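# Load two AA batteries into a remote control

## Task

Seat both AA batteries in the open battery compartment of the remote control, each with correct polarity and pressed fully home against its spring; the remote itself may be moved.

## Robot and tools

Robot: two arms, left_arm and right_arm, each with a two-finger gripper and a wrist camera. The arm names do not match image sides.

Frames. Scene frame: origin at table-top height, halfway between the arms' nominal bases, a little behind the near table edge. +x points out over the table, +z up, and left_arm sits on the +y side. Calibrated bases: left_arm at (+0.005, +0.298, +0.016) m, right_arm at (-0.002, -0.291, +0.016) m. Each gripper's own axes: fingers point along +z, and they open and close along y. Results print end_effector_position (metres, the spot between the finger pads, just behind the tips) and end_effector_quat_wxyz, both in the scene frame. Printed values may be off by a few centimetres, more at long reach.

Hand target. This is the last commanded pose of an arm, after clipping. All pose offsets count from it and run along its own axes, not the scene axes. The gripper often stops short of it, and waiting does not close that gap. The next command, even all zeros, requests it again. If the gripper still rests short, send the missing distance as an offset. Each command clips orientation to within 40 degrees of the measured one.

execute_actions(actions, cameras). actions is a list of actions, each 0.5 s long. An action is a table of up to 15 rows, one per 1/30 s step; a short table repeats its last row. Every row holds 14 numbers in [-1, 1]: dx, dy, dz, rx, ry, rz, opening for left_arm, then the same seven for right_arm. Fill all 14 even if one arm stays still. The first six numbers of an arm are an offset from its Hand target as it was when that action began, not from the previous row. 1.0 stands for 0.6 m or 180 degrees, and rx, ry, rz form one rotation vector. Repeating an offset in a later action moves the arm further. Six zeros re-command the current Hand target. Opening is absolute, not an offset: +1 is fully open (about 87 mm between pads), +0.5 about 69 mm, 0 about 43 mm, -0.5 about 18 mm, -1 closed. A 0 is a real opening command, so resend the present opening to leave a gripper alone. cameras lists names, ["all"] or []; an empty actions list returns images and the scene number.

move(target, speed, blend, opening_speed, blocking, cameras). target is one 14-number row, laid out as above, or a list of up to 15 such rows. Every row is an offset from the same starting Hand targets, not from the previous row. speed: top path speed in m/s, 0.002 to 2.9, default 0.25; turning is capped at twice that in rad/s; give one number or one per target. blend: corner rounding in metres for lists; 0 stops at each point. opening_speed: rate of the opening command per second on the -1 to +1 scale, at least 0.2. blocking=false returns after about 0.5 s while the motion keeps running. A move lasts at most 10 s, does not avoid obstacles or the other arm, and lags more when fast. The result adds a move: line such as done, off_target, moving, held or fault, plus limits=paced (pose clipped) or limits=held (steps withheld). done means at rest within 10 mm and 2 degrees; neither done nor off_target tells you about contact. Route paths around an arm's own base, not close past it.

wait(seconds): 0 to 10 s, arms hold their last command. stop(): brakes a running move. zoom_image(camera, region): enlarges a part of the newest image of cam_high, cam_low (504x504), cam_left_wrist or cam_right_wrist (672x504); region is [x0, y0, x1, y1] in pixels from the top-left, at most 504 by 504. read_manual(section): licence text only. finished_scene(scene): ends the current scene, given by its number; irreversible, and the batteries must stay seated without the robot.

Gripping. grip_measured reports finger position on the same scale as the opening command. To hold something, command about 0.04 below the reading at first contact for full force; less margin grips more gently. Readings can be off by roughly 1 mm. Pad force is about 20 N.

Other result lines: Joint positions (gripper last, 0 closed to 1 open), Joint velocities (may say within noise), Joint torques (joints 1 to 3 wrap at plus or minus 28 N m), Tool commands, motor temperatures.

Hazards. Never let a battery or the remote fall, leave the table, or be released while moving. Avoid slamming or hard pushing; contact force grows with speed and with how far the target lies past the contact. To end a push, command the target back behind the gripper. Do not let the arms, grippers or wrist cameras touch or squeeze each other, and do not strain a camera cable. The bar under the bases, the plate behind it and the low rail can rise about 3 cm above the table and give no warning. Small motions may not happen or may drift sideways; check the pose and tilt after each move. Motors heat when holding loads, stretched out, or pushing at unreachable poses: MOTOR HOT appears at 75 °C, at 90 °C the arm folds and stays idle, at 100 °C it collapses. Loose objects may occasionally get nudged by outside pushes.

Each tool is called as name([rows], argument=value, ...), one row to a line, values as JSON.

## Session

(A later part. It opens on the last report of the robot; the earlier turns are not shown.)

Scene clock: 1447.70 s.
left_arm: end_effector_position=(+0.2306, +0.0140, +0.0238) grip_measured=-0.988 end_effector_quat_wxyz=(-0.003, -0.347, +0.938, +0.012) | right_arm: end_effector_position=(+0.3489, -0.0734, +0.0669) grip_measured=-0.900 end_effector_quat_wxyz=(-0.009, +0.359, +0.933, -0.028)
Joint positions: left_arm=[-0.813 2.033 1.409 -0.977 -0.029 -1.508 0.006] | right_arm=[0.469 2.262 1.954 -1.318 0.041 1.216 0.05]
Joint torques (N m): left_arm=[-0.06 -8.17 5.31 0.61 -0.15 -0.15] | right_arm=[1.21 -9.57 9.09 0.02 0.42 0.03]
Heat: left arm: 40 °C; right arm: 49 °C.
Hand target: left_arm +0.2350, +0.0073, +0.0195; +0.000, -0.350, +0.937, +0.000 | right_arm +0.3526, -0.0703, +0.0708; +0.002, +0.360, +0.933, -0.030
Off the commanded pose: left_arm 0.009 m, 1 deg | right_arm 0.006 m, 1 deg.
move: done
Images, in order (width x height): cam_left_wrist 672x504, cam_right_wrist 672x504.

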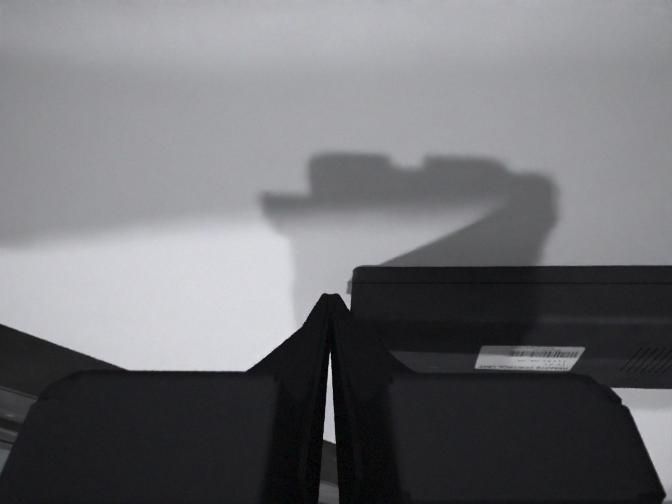

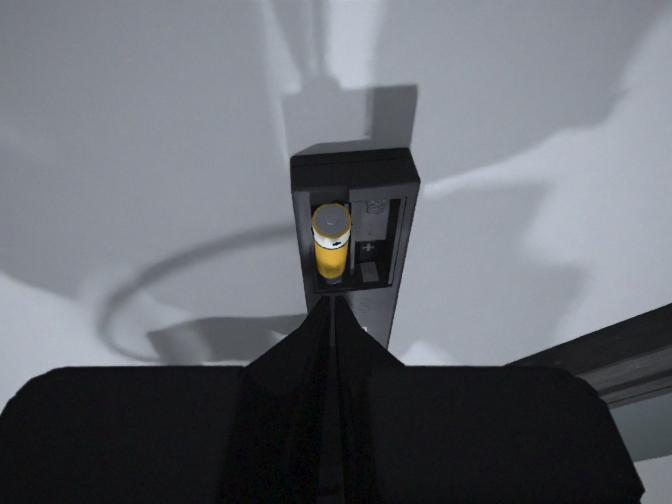

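move([
  [0,0,0,0,0,0,-1,0,-0.006,0.0,0,0,0,-0.42],
  [0,0,0,0,0,0,-1,0.0,-0.006,0.058,0,0,0,-0.42],
  [0,0,0,0,0,0,-1,0.0,-0.006,0.058,0,0,0,-0.72],
], speed=0.06, opening_speed=0.6, cameras=["cam_right_wrist"])

zoom_image(camera="cam_right_wrist", region=[240, 180, 440, 360])

Scene clock: 1465.23 s.
left_arm: end_effector_position=(+0.2306, +0.0140, +0.0238) grip_measured=-0.988 end_effector_quat_wxyz=(-0.003, -0.347, +0.938, +0.012) | right_arm: end_effector_position=(+0.3478, -0.0736, +0.0413) grip_measured=-0.617 end_effector_quat_wxyz=(-0.006, +0.360, +0.933, -0.026)
Joint positions: left_arm=[-0.813 2.033 1.409 -0.977 -0.029 -1.508 0.006] | right_arm=[0.469 2.262 1.853 -1.209 0.042 1.216 0.191]
Joint torques (N m): left_arm=[-0.08 -8.16 5.29 0.6 -0.14 -0.15] | right_arm=[0.49 -9.73 5.14 0.32 0.42 -0.06]
Heat: left arm: 39 °C; right arm: 50 °C.
Hand target: left_arm +0.2349, +0.0074, +0.0196; +0.000, -0.350, +0.937, +0.000 | right_arm +0.3495, -0.0749, +0.0363; +0.001, +0.360, +0.933, -0.030
Off the commanded pose: left_arm 0.009 m, 1 deg | right_arm 0.005 m, 1 deg.
move: done
Images, in order (width x height): cam_right_wrist 672x504.

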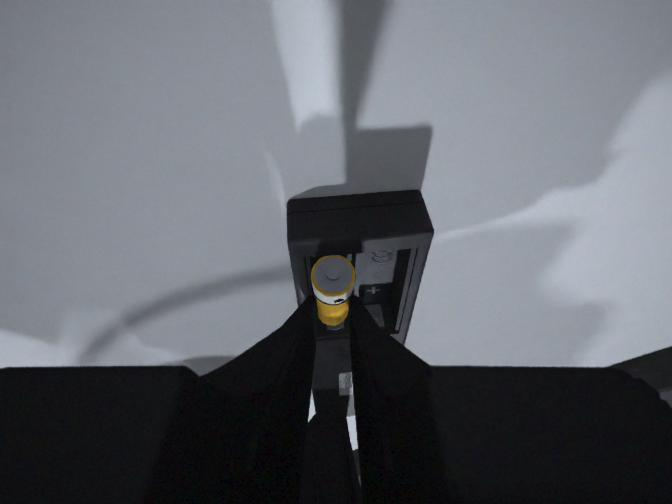

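Scaled by 2.520.

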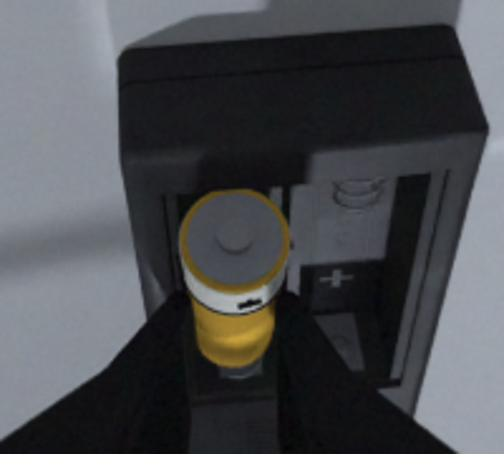

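move([
  [0,0,0,0,0,0,-1,0.03,0,0,0,0,0,-0.75],
], speed=0.03, cameras=["cam_right_wrist","cam_left_wrist"])

zoom_image(camera="cam_right_wrist", region=[240, 180, 440, 360])

Scene clock: 1472.00 s.
left_arm: end_effector_position=(+0.2306, +0.0140, +0.0238) grip_measured=-0.988 end_effector_quat_wxyz=(-0.003, -0.347, +0.938, +0.012) | right_arm: end_effector_position=(+0.3466, -0.0723, +0.0404) grip_measured=-0.617 end_effector_quat_wxyz=(+0.009, +0.362, +0.932, -0.032)
Joint positions: left_arm=[-0.813 2.033 1.409 -0.977 -0.029 -1.508 0.006] | right_arm=[0.485 2.247 1.83 -1.19 0.072 1.239 0.191]
Joint torques (N m): left_arm=[-0.08 -8.17 5.31 0.61 -0.15 -0.14] | right_arm=[2.65 -10.36 3.37 0.31 0.13 0.11]
Heat: left arm: 39 °C; right arm: 50 °C.
Hand target: left_arm +0.2349, +0.0074, +0.0196; +0.000, -0.350, +0.937, +0.000 | right_arm +0.3362, -0.0628, +0.0359; +0.001, +0.360, +0.933, -0.030
Off the commanded pose: left_arm 0.009 m, 1 deg | right_arm 0.015 m, 1 deg.
move: off_target (right_arm)
Images, in order (width x height): cam_left_wrist 672x504, cam_right_wrist 672x504.

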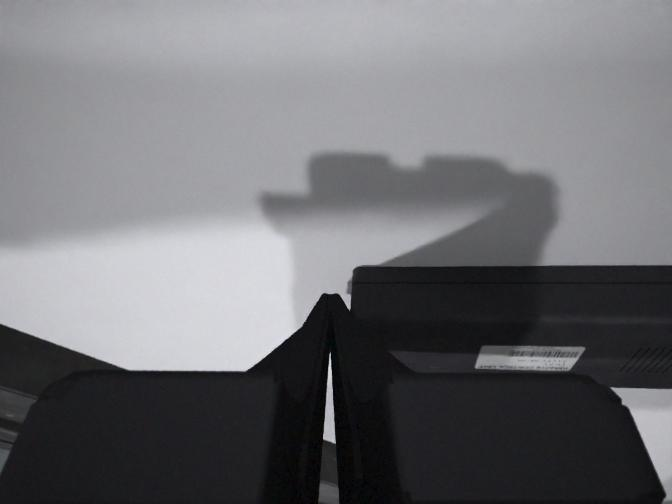

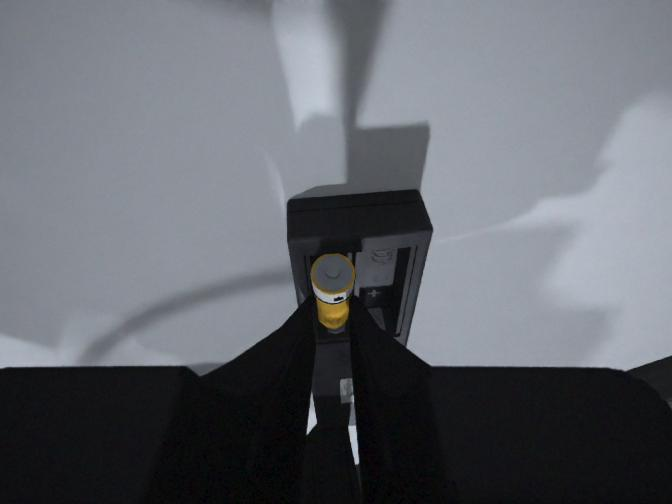

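Scaled by 2.520.

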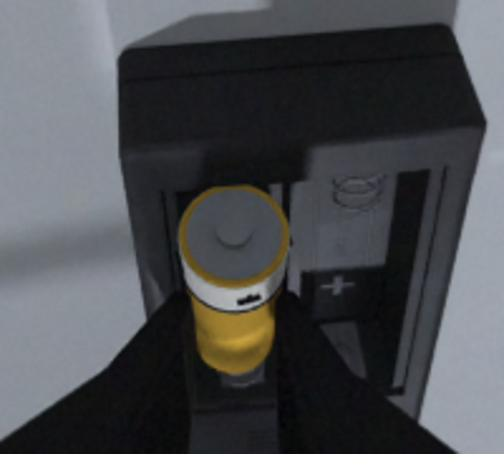

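move([
  [0,0,0,0,0,0,-1,0.04,0,-0.002,0,0,0,-0.78],
], speed=0.03, cameras=["cam_right_wrist","cam_left_wrist"])

zoom_image(camera="cam_right_wrist", region=[240, 180, 440, 360])

Scene clock: 1477.60 s.
left_arm: end_effector_position=(+0.2282, +0.0160, +0.0237) grip_measured=-0.988 end_effector_quat_wxyz=(-0.006, -0.347, +0.938, +0.017) | right_arm: end_effector_position=(+0.3408, -0.0673, +0.0395) grip_measured=-0.621 end_effector_quat_wxyz=(+0.035, +0.368, +0.928, -0.043)
Joint positions: left_arm=[-0.813 2.033 1.408 -0.988 -0.028 -1.508 0.006] | right_arm=[0.525 2.221 1.788 -1.165 0.127 1.293 0.19]
Joint torques (N m): left_arm=[-0.02 -8.2 5.42 0.66 -0.16 -0.15] | right_arm=[3.95 -10.21 3.44 0.18 -0.39 0.11]
Heat: left arm: 39 °C; right arm: 52 °C.
Hand target: left_arm +0.2349, +0.0073, +0.0196; +0.000, -0.350, +0.937, +0.000 | right_arm +0.3184, -0.0467, +0.0366; +0.002, +0.359, +0.933, -0.030
Off the commanded pose: left_arm 0.012 m, 2 deg | right_arm 0.031 m, 4 deg.
move: off_target (left_arm, right_arm)
Images, in order (width x height): cam_left_wrist 672x504, cam_right_wrist 672x504.

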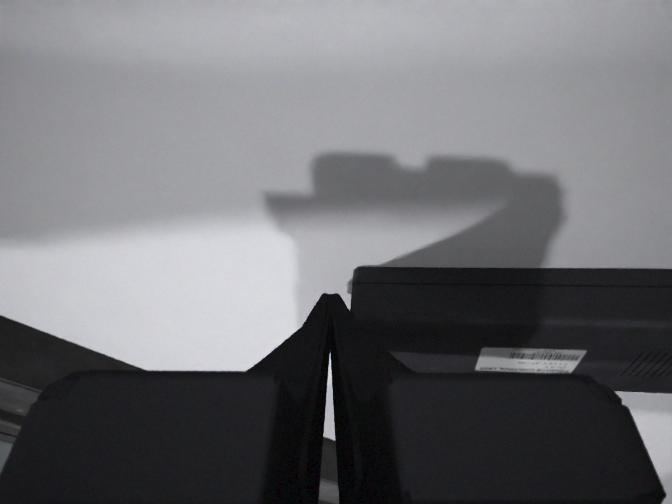

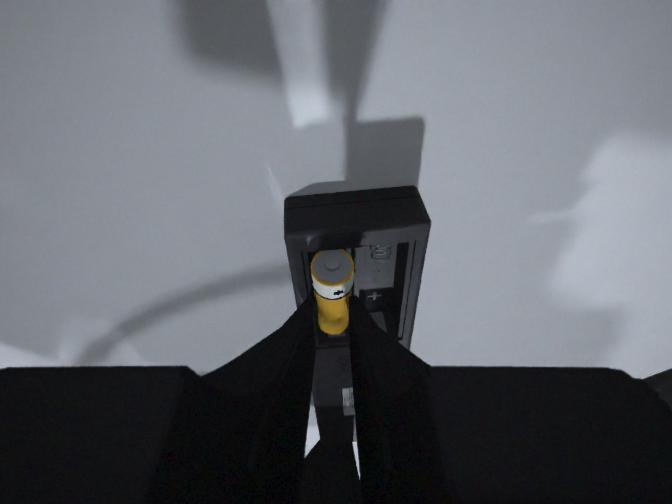

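Scaled by 2.520.

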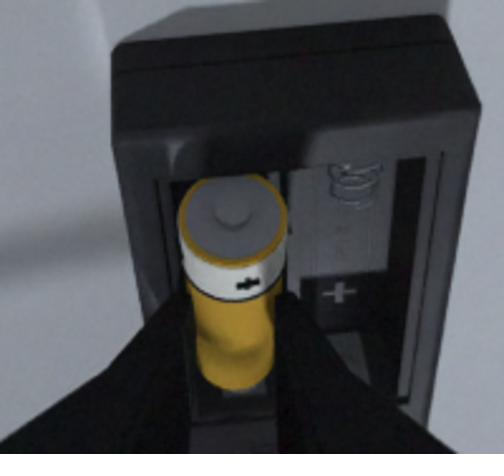

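move([
  [0,0,0,0,0,0,-1,0.01,0,0.01,0,0.04,0,-0.85],
  [0,0,0,0,0,0,-1,0.012,0,0.03,0,0.08,0,-1],
], speed=0.04, cameras=["cam_right_wrist","cam_low"])

zoom_image(camera="cam_right_wrist", region=[240, 180, 440, 360])

zoom_image(camera="cam_low", region=[190, 240, 290, 310])

Scene clock: 1490.00 s.
left_arm: end_effector_position=(+0.2243, +0.0199, +0.0234) grip_measured=-0.988 end_effector_quat_wxyz=(-0.010, -0.346, +0.938, +0.026) | right_arm: end_effector_position=(+0.3375, -0.0641, +0.0378) grip_measured=-0.628 end_effector_quat_wxyz=(-0.055, +0.378, +0.924, +0.015)
Joint positions: left_arm=[-0.813 2.033 1.405 -1.006 -0.027 -1.508 0.006] | right_arm=[0.446 2.245 1.788 -1.164 -0.085 1.232 0.186]
Joint torques (N m): left_arm=[-0.05 -8.25 5.63 0.78 -0.17 -0.16] | right_arm=[3.43 -5.44 4.9 0.07 -0.7 -0.15]
Heat: left arm: 39 °C; right arm: 52 °C.
Hand target: left_arm +0.2349, +0.0074, +0.0195; +0.000, -0.350, +0.937, +0.000 | right_arm +0.3127, -0.0429, +0.0184; -0.115, +0.360, +0.926, +0.015
Off the commanded pose: left_arm 0.017 m, 3 deg | right_arm 0.038 m, 7 deg.
move: off_target (left_arm, right_arm); target 2's new opening was sent with right_arm's hand 0.038 m and 7 deg from that target
Images, in order (width x height): cam_low 504x504, cam_right_wrist 672x504.

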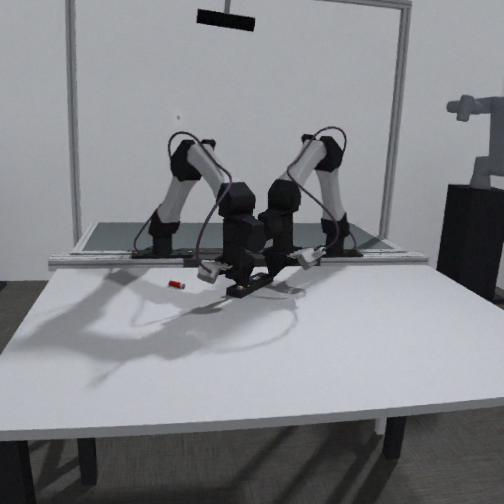

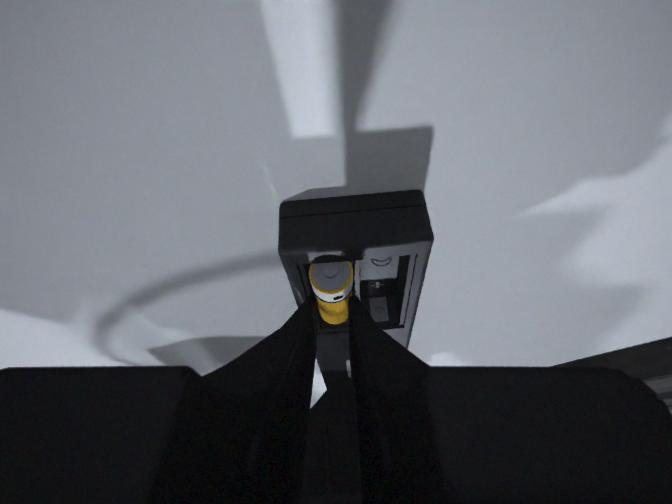

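Scaled by 2.520.

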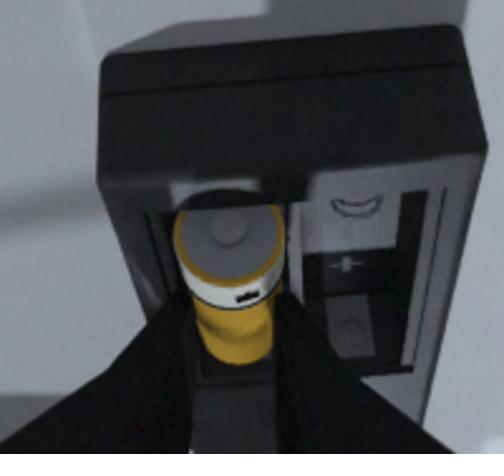

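Scaled by 5.040.

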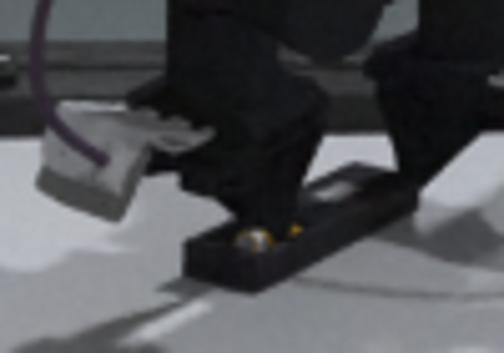

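move([
  [0,0,0,0,0,0,-1,0,0,0.01,0,0,0,-0.4],
  [0,0,0,0,0,0,-1,-0.025,0,-0.09,0,-0.04,0,-0.4],
  [0,0,0,0,0,0,-1,-0.03,0,-0.13,0,-0.08,0,-0.9],
], speed=0.06, cameras=["cam_right_wrist","cam_low"])

zoom_image(camera="cam_right_wrist", region=[240, 180, 440, 360])

zoom_image(camera="cam_low", region=[190, 240, 290, 310])

Scene clock: 1503.20 s.
left_arm: end_effector_position=(+0.2283, +0.0156, +0.0231) grip_measured=-0.988 end_effector_quat_wxyz=(-0.006, -0.347, +0.938, +0.015) | right_arm: end_effector_position=(+0.3348, -0.0671, +0.0700) grip_measured=-0.900 end_effector_quat_wxyz=(-0.023, +0.357, +0.933, -0.045)
Joint positions: left_arm=[-0.813 2.033 1.405 -0.983 -0.026 -1.508 0.006] | right_arm=[0.498 2.268 1.971 -1.372 0.04 1.241 0.05]
Joint torques (N m): left_arm=[-0.09 -8.23 5.63 0.65 -0.19 -0.15] | right_arm=[1.01 -12.82 9.17 -0.06 0.42 0.06]
Heat: left arm: 39 °C; right arm: 51 °C.
Hand target: left_arm +0.2349, +0.0073, +0.0195; +0.000, -0.350, +0.937, +0.000 | right_arm +0.3414, -0.0636, +0.0903; +0.002, +0.360, +0.933, -0.030
Off the commanded pose: left_arm 0.011 m, 2 deg | right_arm 0.022 m, 3 deg.
move: off_target (left_arm, right_arm); target 3's new opening was sent with right_arm's hand 0.022 m and 3 deg from that target
Images, in order (width x height): cam_low 504x504, cam_right_wrist 672x504.

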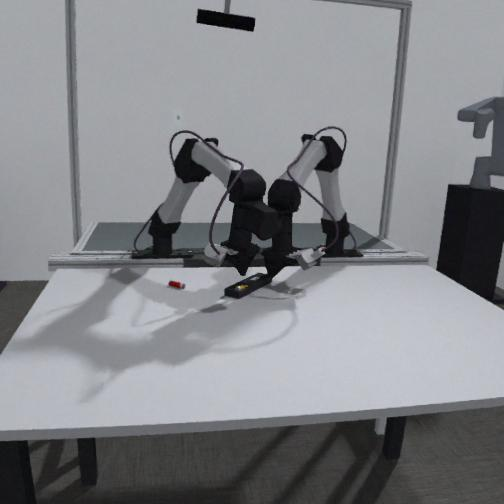

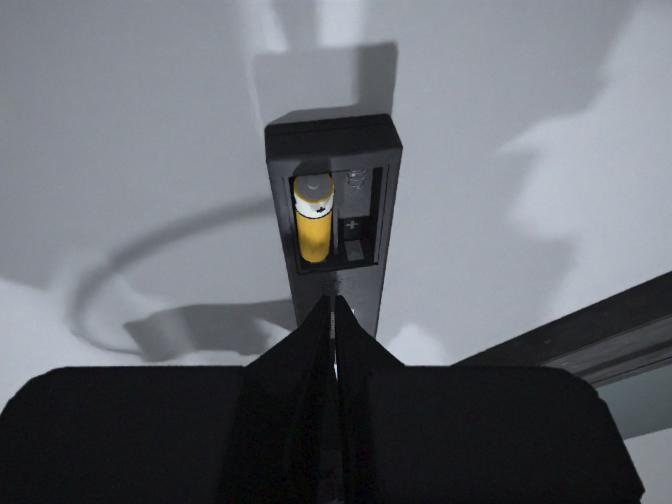

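Scaled by 2.520.

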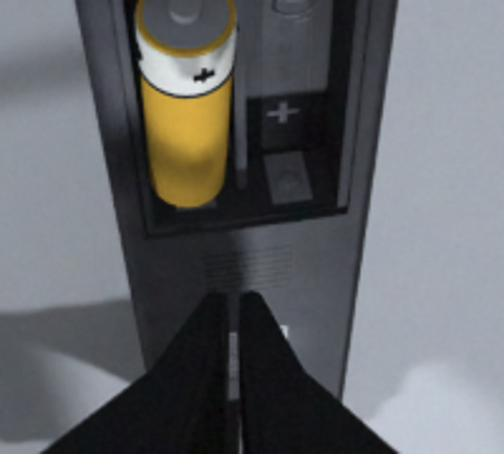

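Scaled by 5.040.

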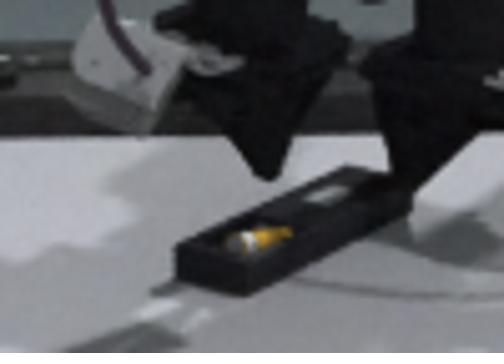

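move([
  [0,0,0,0,0,0,-1,-0.015,0.001,0.055,0,0,0,-0.95],
  [0,0,0,0,0,0,-1,-0.015,-0.002,0.13,0,0,0,-0.95],
], speed=0.05, cameras=["cam_right_wrist","cam_low"])

zoom_image(camera="cam_right_wrist", region=[240, 180, 440, 360])

zoom_image(camera="cam_low", region=[190, 240, 290, 310])

Scene clock: 1517.33 s.
left_arm: end_effector_position=(+0.2283, +0.0156, +0.0231) grip_measured=-0.988 end_effector_quat_wxyz=(-0.006, -0.347, +0.938, +0.015) | right_arm: end_effector_position=(+0.3399, -0.0706, +0.0410) grip_measured=-0.950 end_effector_quat_wxyz=(-0.010, +0.360, +0.933, -0.018)
Joint positions: left_arm=[-0.813 2.033 1.405 -0.983 -0.026 -1.508 0.006] | right_arm=[0.477 2.232 1.8 -1.18 0.026 1.225 0.025]
Joint torques (N m): left_arm=[-0.02 -8.2 5.7 0.64 -0.18 -0.14] | right_arm=[-0.01 -6.74 2.17 0.84 0.57 -0.09]
Motor temperatures (°C): left_arm=[25 39 38 23 23 22 23] | right_arm=[23 56 37 23 25 22 24]
Heat: left arm: 39 °C; right arm: 56 °C.
Hand target: left_arm +0.2349, +0.0073, +0.0195; +0.000, -0.350, +0.937, +0.000 | right_arm +0.3458, -0.0748, +0.0127; +0.001, +0.359, +0.933, -0.030
Off the commanded pose: left_arm 0.011 m, 2 deg | right_arm 0.029 m, 2 deg.
move: off_target (left_arm, right_arm)
Images, in order (width x height): cam_low 504x504, cam_right_wrist 672x504.

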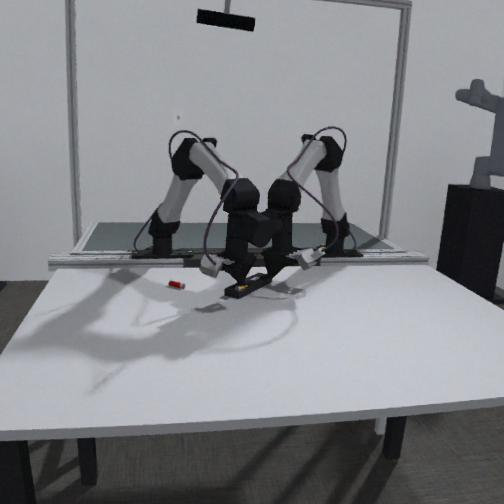

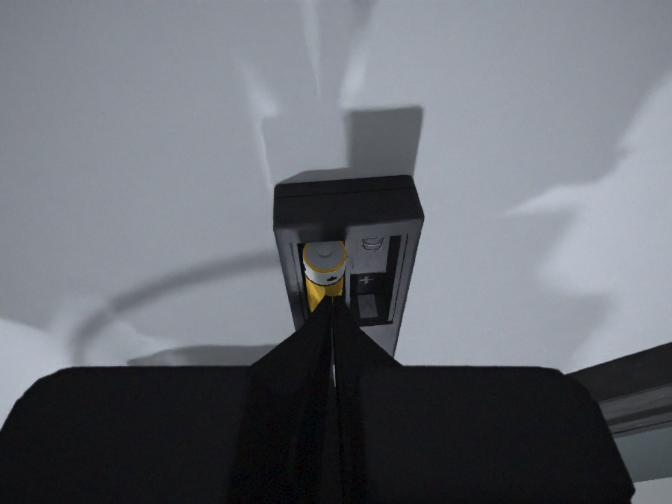

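Scaled by 2.520.

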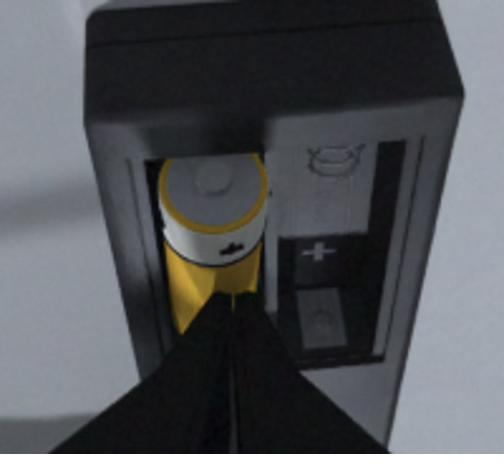

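Scaled by 5.040.

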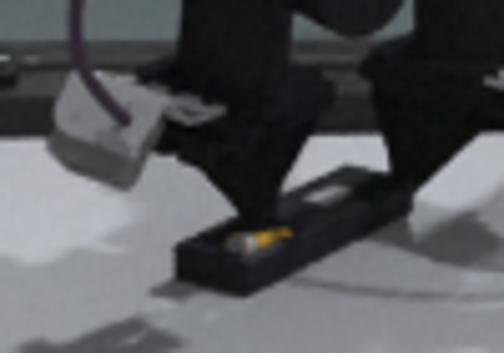

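move([
  [0,0,0,0,0,0,-1,0,0.0,-0.06,0,0,0,-0.95],
  [0,0,0,0,0,0,-1,-0.012,0.006,-0.06,0,0,0,-0.95],
  [0,0,0,0,0,0,-1,-0.012,0.002,0.04,0,0,0,-0.95],
], speed=0.05, cameras=["cam_right_wrist","cam_low"])

zoom_image(camera="cam_right_wrist", region=[240, 180, 440, 360])

zoom_image(camera="cam_low", region=[190, 240, 290, 310])

Scene clock: 1526.93 s.
left_arm: end_effector_position=(+0.2290, +0.0149, +0.0230) grip_measured=-0.988 end_effector_quat_wxyz=(-0.005, -0.347, +0.938, +0.014) | right_arm: end_effector_position=(+0.3473, -0.0749, +0.0380) grip_measured=-0.950 end_effector_quat_wxyz=(-0.004, +0.361, +0.932, -0.003)
Joint positions: left_arm=[-0.813 2.033 1.405 -0.979 -0.026 -1.508 0.006] | right_arm=[0.455 2.221 1.771 -1.131 0.015 1.205 0.025]
Joint torques (N m): left_arm=[-0.06 -8.17 5.63 0.61 -0.18 -0.14] | right_arm=[0.39 -3.66 0.79 1.12 0.68 -0.11]
Heat: left arm: 39 °C; right arm: 53 °C.
Hand target: left_arm +0.2349, +0.0073, +0.0195; +0.000, -0.350, +0.937, +0.000 | right_arm +0.3515, -0.0802, -0.0111; +0.002, +0.360, +0.933, -0.030
Off the commanded pose: left_arm 0.010 m, 2 deg | right_arm 0.050 m, 3 deg.
move: off_target (right_arm)
Images, in order (width x height): cam_low 504x504, cam_right_wrist 672x504.

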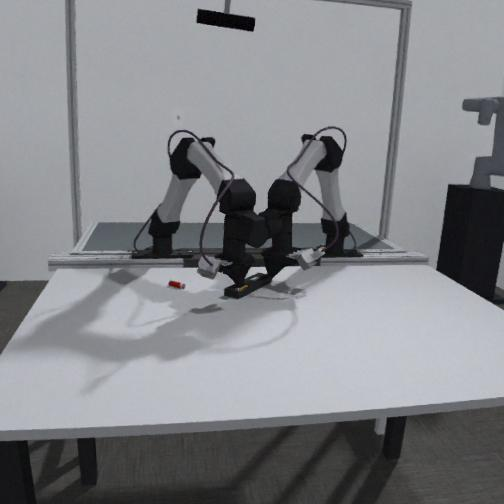

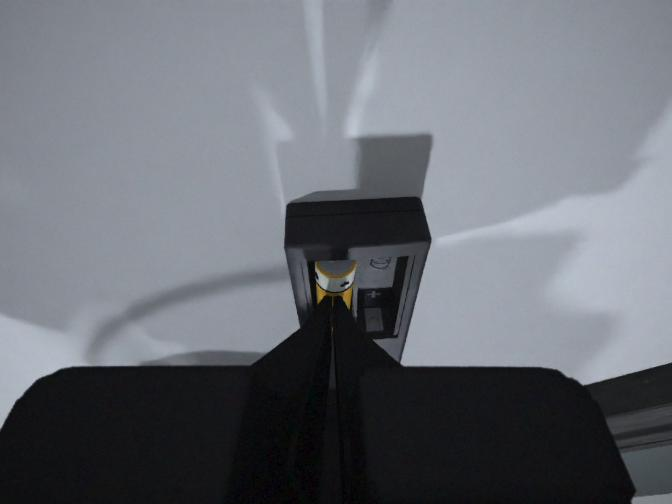

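Scaled by 2.520.

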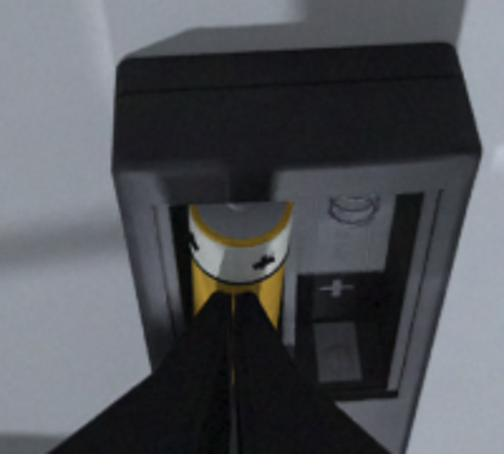

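Scaled by 5.040.

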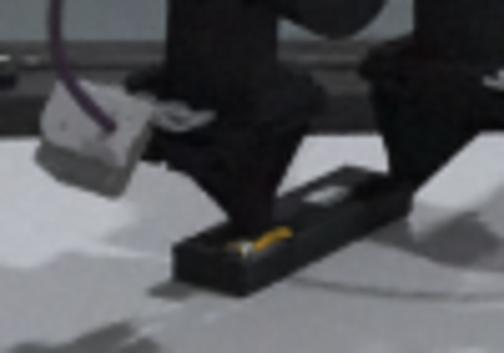

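move([
  [0,0,0,0,0,0,-1,0,0.0,-0.1,0,0,0,-0.95],
  [0,0,0,0,0,0,-1,-0.008,0.003,-0.1,0,0,0,-0.95],
  [0,0,0,0,0,0,-1,-0.008,0.0,0.01,0,0,0,-0.95],
], speed=0.05)

move([
  [0,0,0,0,0,0,-1,-0.01,0,-0.11,0,0,0,-0.95],
  [0,0,0,0,0,0,-1,-0.03,0,-0.15,0,0,0,-0.95],
], speed=0.08, cameras=["cam_right_wrist","cam_low"])

zoom_image(camera="cam_right_wrist", region=[240, 130, 440, 330])

zoom_image(camera="cam_low", region=[190, 240, 290, 310])

Scene clock: 1545.27 s.
left_arm: end_effector_position=(+0.2293, +0.0145, +0.0230) grip_measured=-0.988 end_effector_quat_wxyz=(-0.005, -0.347, +0.938, +0.013) | right_arm: end_effector_position=(+0.3529, -0.0773, +0.0384) grip_measured=-0.950 end_effector_quat_wxyz=(+0.001, +0.362, +0.932, +0.005)
Joint positions: left_arm=[-0.813 2.033 1.405 -0.977 -0.026 -1.508 0.006] | right_arm=[0.443 2.219 1.77 -1.115 0.012 1.194 0.025]
Joint torques (N m): left_arm=[-0.08 -8.18 5.61 0.59 -0.19 -0.15] | right_arm=[0.47 -2.81 0.43 1.15 0.71 -0.12]
Motor temperatures (°C): left_arm=[25 39 38 23 23 22 23] | right_arm=[23 49 35 24 25 22 24]
Heat: left arm: 39 °C; right arm: 49 °C.
Hand target: left_arm +0.2349, +0.0073, +0.0195; +0.000, -0.350, +0.937, +0.000 | right_arm +0.3549, -0.0838, -0.0170; +0.001, +0.360, +0.933, -0.030
Off the commanded pose: left_arm 0.010 m, 2 deg | right_arm 0.056 m, 4 deg.
move: off_target (right_arm)

Scene clock: 1547.63 s.
left_arm: end_effector_position=(+0.2293, +0.0145, +0.0230) grip_measured=-0.988 end_effector_quat_wxyz=(-0.005, -0.347, +0.938, +0.013) | right_arm: end_effector_position=(+0.3648, -0.0892, +0.0696) grip_measured=-0.950 end_effector_quat_wxyz=(-0.008, +0.363, +0.931, -0.028)
Joint positions: left_arm=[-0.813 2.033 1.405 -0.977 -0.026 -1.508 0.006] | right_arm=[0.421 2.291 2.016 -1.346 0.045 1.176 0.025]
Joint torques (N m): left_arm=[-0.09 -8.14 5.63 0.6 -0.17 -0.14] | right_arm=[0.18 -9.66 9.17 0.02 0.42 -0.18]
Heat: left arm: 39 °C; right arm: 49 °C.
Hand target: left_arm +0.2349, +0.0073, +0.0195; +0.000, -0.350, +0.937, +0.000 | right_arm +0.3699, -0.0907, +0.0732; +0.002, +0.359, +0.933, -0.030
Off the commanded pose: left_arm 0.010 m, 2 deg | right_arm 0.006 m, 1 deg.
move: done
Images, in order (width x height): cam_low 504x504, cam_right_wrist 672x504.

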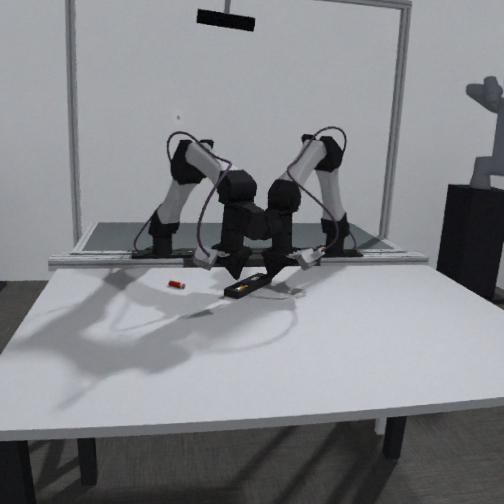

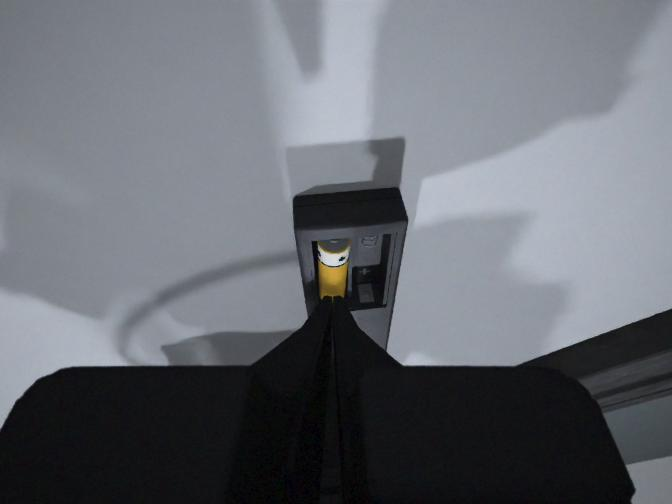

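Scaled by 2.520.

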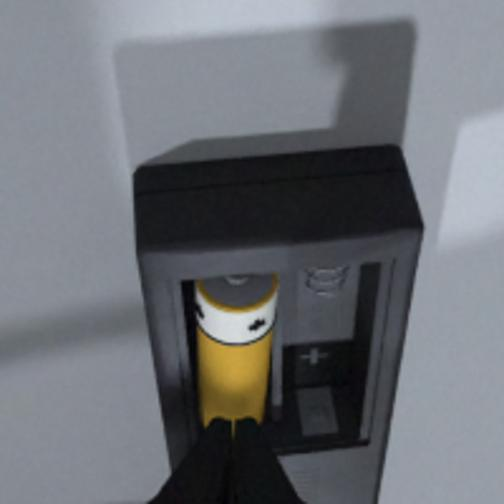

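Scaled by 5.040.

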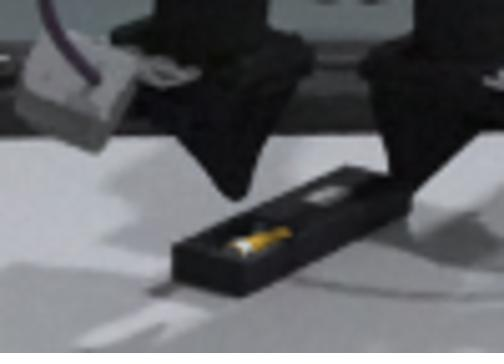

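move([
  [0,0,0,0,0,0,-1,0.038,-0.003,0.035,0,0,0,-1],
  [0,0,0,0,0,0,-1,0.038,-0.006,0.14,0,0,0,-1],
], speed=0.05, cameras=["cam_right_wrist"])

move([
  [0,0,0,0,0,0,-1,-0.0,0,-0.13,0,0,0,-0.95],
  [0,0,0,0,0,0,-1,-0.06,0,-0.16,0,0,0,-0.95],
], speed=0.08, cameras=["cam_right_wrist","cam_low"])

zoom_image(camera="cam_right_wrist", region=[240, 130, 440, 330])

zoom_image(camera="cam_low", region=[190, 240, 290, 310])

Scene clock: 1565.97 s.
left_arm: end_effector_position=(+0.2293, +0.0145, +0.0230) grip_measured=-0.988 end_effector_quat_wxyz=(-0.005, -0.347, +0.938, +0.013) | right_arm: end_effector_position=(+0.3473, -0.0804, +0.0386) grip_measured=-0.970 end_effector_quat_wxyz=(+0.003, +0.361, +0.933, -0.005)
Joint positions: left_arm=[-0.813 2.033 1.405 -0.977 -0.026 -1.508 0.006] | right_arm=[0.449 2.203 1.748 -1.118 0.028 1.198 0.015]
Joint torques (N m): left_arm=[-0.01 -8.21 5.61 0.6 -0.17 -0.15] | right_arm=[0.62 -3.44 0.73 1.1 0.56 -0.07]
Heat: left arm: 39 °C; right arm: 52 °C.
Hand target: left_arm +0.2349, +0.0073, +0.0195; +0.000, -0.350, +0.937, +0.000 | right_arm +0.3491, -0.0829, -0.0109; +0.002, +0.360, +0.933, -0.030
Off the commanded pose: left_arm 0.010 m, 2 deg | right_arm 0.050 m, 3 deg.
move: off_target (right_arm)
Images, in order (width x height): cam_right_wrist 672x504.

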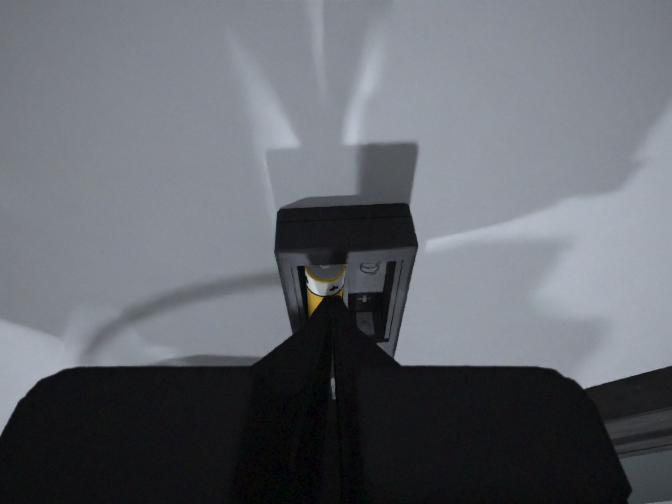

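Scene clock: 1568.70 s.
left_arm: end_effector_position=(+0.2293, +0.0145, +0.0230) grip_measured=-0.988 end_effector_quat_wxyz=(-0.005, -0.347, +0.938, +0.013) | right_arm: end_effector_position=(+0.3732, -0.1014, +0.0820) grip_measured=-0.950 end_effector_quat_wxyz=(-0.008, +0.365, +0.931, -0.028)
Joint positions: left_arm=[-0.813 2.033 1.405 -0.977 -0.026 -1.508 0.006] | right_arm=[0.389 2.303 2.087 -1.404 0.047 1.148 0.025]
Joint torques (N m): left_arm=[-0.06 -8.16 5.64 0.61 -0.17 -0.14] | right_arm=[0.55 -9.66 9.36 -0.01 0.41 -0.17]
Heat: left arm: 39 °C; right arm: 52 °C.
Hand target: left_arm +0.2349, +0.0073, +0.0195; +0.000, -0.350, +0.937, +0.000 | right_arm +0.3775, -0.1015, +0.0857; +0.001, +0.360, +0.933, -0.030
Off the commanded pose: left_arm 0.010 m, 2 deg | right_arm 0.006 m, 1 deg.
move: done
Images, in order (width x height): cam_low 504x504, cam_right_wrist 672x504.

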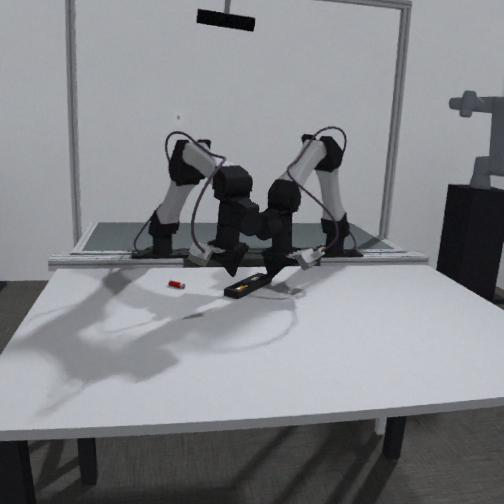

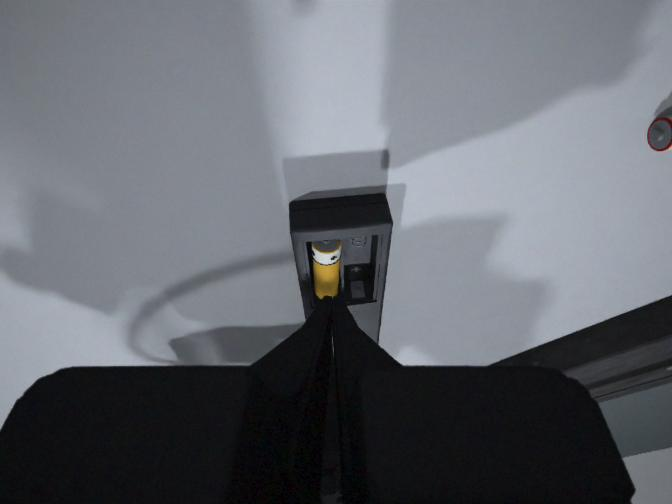

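Scaled by 2.520.

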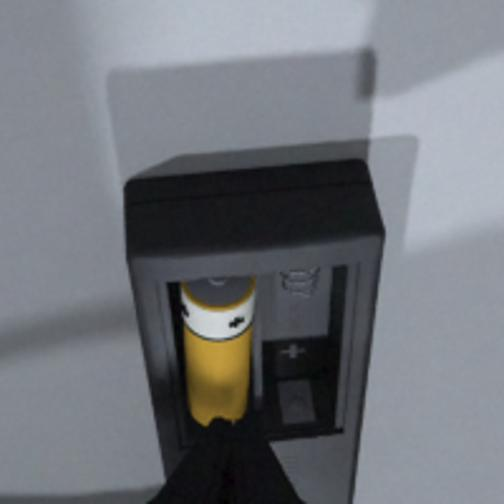

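Scaled by 5.040.

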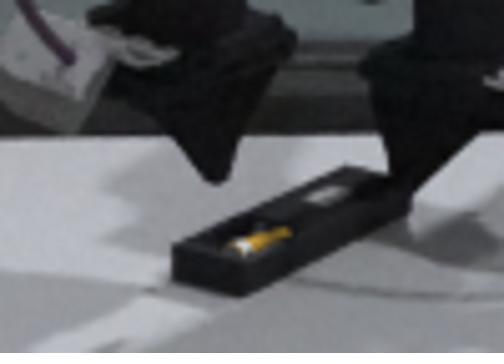

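move([
  [0,0,0,0,0,0,-1,0.062,0.002,0.055,0,0,0,-1],
  [0,0,0,0,0,0,-1,0.062,-0.002,0.17,0,0,0,-1],
], speed=0.05, cameras=["cam_right_wrist"])

move([
  [0,0,0,0,0,0,-1,-0.0,0,-0.13,0,0,0,-0.95],
  [0,0,0,0,0,0,-1,-0.06,0,-0.18,0,0,0,-0.95],
], speed=0.08, cameras=["cam_right_wrist","cam_low"])

zoom_image(camera="cam_right_wrist", region=[240, 130, 440, 330])

zoom_image(camera="cam_low", region=[190, 240, 290, 310])

Scene clock: 1582.53 s.
left_arm: end_effector_position=(+0.2298, +0.0140, +0.0230) grip_measured=-0.988 end_effector_quat_wxyz=(-0.004, -0.347, +0.938, +0.011) | right_arm: end_effector_position=(+0.3415, -0.0830, +0.0295) grip_measured=-0.970 end_effector_quat_wxyz=(-0.006, +0.360, +0.933, -0.015)
Joint positions: left_arm=[-0.813 2.033 1.405 -0.974 -0.026 -1.508 0.006] | right_arm=[0.45 2.213 1.724 -1.111 0.029 1.197 0.015]
Joint torques (N m): left_arm=[-0.08 -8.17 5.61 0.58 -0.18 -0.15] | right_arm=[0.68 -3.85 0.99 1.17 0.55 0]
Motor temperatures (°C): left_arm=[25 39 38 23 23 22 23] | right_arm=[23 54 39 23 24 22 24]
Heat: left arm: 39 °C; right arm: 54 °C.
Hand target: left_arm +0.2349, +0.0073, +0.0195; +0.000, -0.350, +0.937, +0.000 | right_arm +0.3472, -0.0832, -0.0169; +0.001, +0.360, +0.933, -0.030
Off the commanded pose: left_arm 0.009 m, 1 deg | right_arm 0.047 m, 2 deg.
move: off_target (right_arm)
Images, in order (width x height): cam_right_wrist 672x504.

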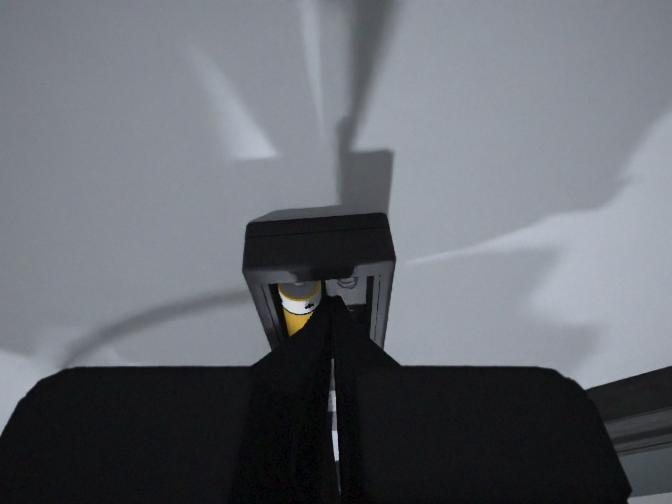

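Scene clock: 1585.37 s.
left_arm: end_effector_position=(+0.2298, +0.0140, +0.0230) grip_measured=-0.988 end_effector_quat_wxyz=(-0.004, -0.347, +0.938, +0.011) | right_arm: end_effector_position=(+0.3715, -0.1004, +0.0880) grip_measured=-0.950 end_effector_quat_wxyz=(-0.008, +0.364, +0.931, -0.028)
Joint positions: left_arm=[-0.813 2.033 1.405 -0.974 -0.026 -1.508 0.006] | right_arm=[0.392 2.298 2.102 -1.424 0.046 1.15 0.025]
Joint torques (N m): left_arm=[-0.02 -8.17 5.63 0.58 -0.19 -0.14] | right_arm=[0.38 -9.65 9.33 0.03 0.41 -0.2]
Heat: left arm: 39 °C; right arm: 54 °C.
Hand target: left_arm +0.2349, +0.0073, +0.0195; +0.000, -0.350, +0.937, +0.000 | right_arm +0.3760, -0.1013, +0.0918; +0.002, +0.360, +0.933, -0.030
Off the commanded pose: left_arm 0.009 m, 1 deg | right_arm 0.006 m, 1 deg.
move: done
Images, in order (width x height): cam_low 504x504, cam_right_wrist 672x504.

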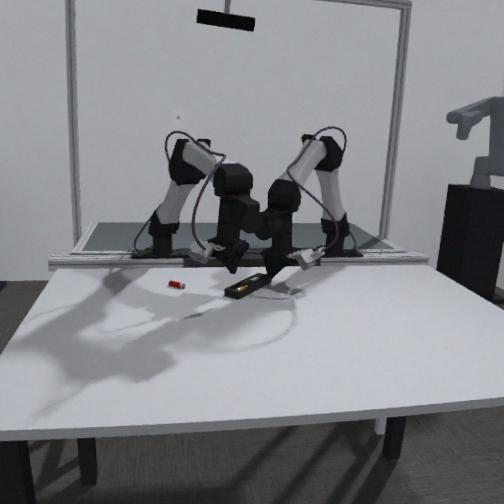

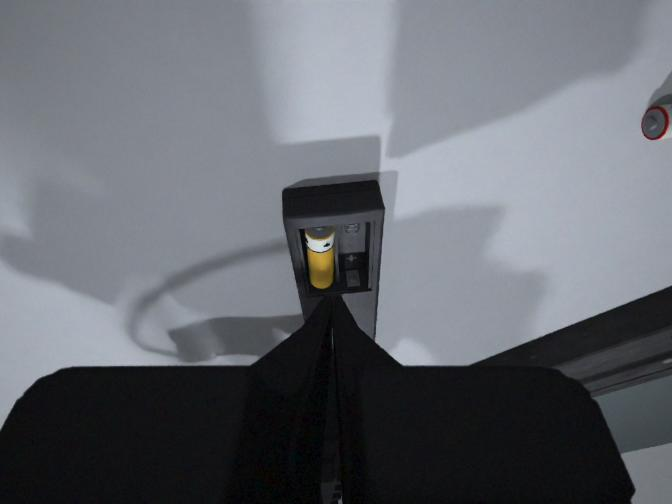

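Scaled by 2.520.

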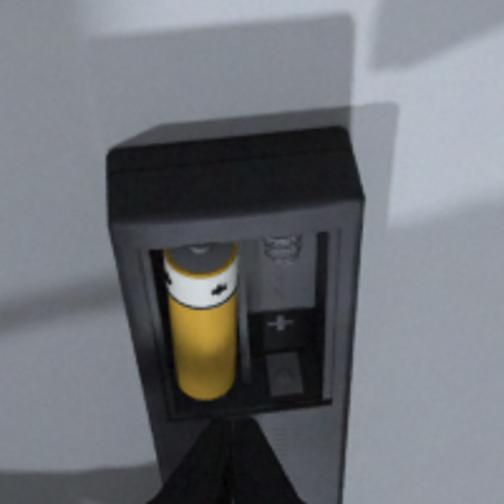

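Scaled by 5.040.

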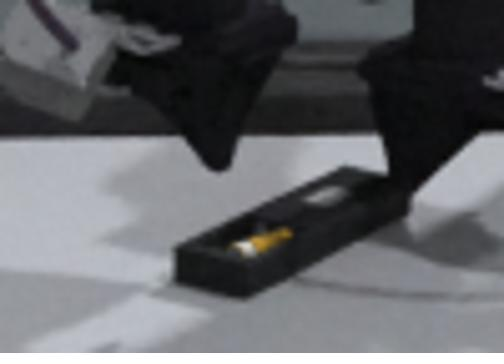

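move([
  [0,0,0,0,0,0,-1,0.041,0.013,0.07,0,0,0,-1],
], speed=0.05, cameras=["cam_right_wrist"])

zoom_image(camera="cam_right_wrist", region=[240, 130, 440, 330])

Scene clock: 1595.30 s.
left_arm: end_effector_position=(+0.2298, +0.0140, +0.0230) grip_measured=-0.988 end_effector_quat_wxyz=(-0.004, -0.347, +0.938, +0.011) | right_arm: end_effector_position=(+0.3607, -0.0827, +0.0506) grip_measured=-0.970 end_effector_quat_wxyz=(-0.008, +0.357, +0.934, -0.029)
Joint positions: left_arm=[-0.813 2.033 1.405 -0.974 -0.026 -1.508 0.006] | right_arm=[0.439 2.298 1.952 -1.278 0.046 1.18 0.015]
Joint torques (N m): left_arm=[-0.06 -8.21 5.64 0.58 -0.18 -0.15] | right_arm=[0.9 -10.63 5.18 0.29 0.39 0.07]
Heat: left arm: 40 °C; right arm: 54 °C.
Hand target: left_arm +0.2349, +0.0073, +0.0195; +0.000, -0.350, +0.937, +0.000 | right_arm +0.3622, -0.0814, +0.0489; +0.002, +0.360, +0.933, -0.030
Off the commanded pose: left_arm 0.009 m, 1 deg | right_arm 0.003 m, 1 deg.
move: done
Images, in order (width x height): cam_right_wrist 672x504.

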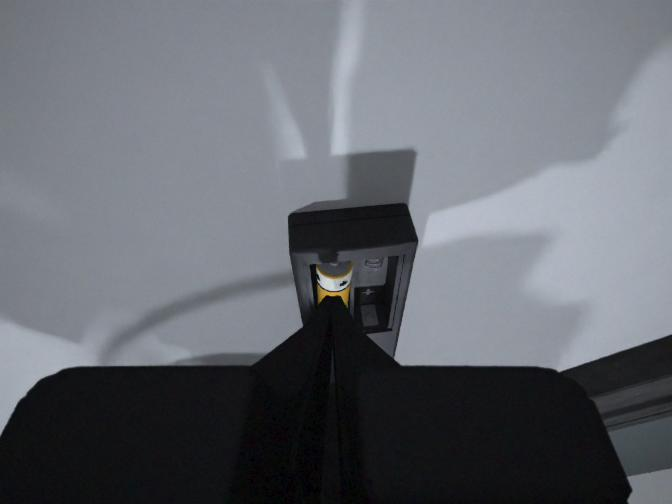

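Scaled by 2.520.

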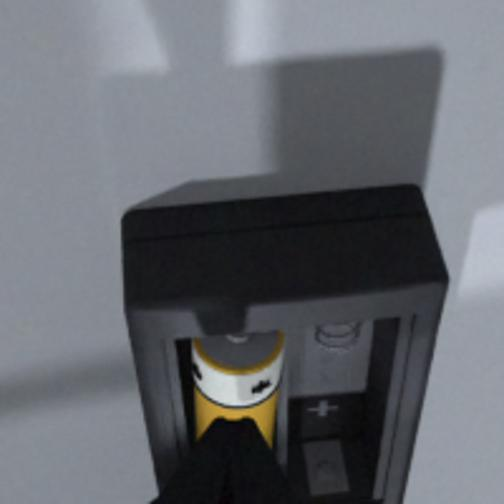

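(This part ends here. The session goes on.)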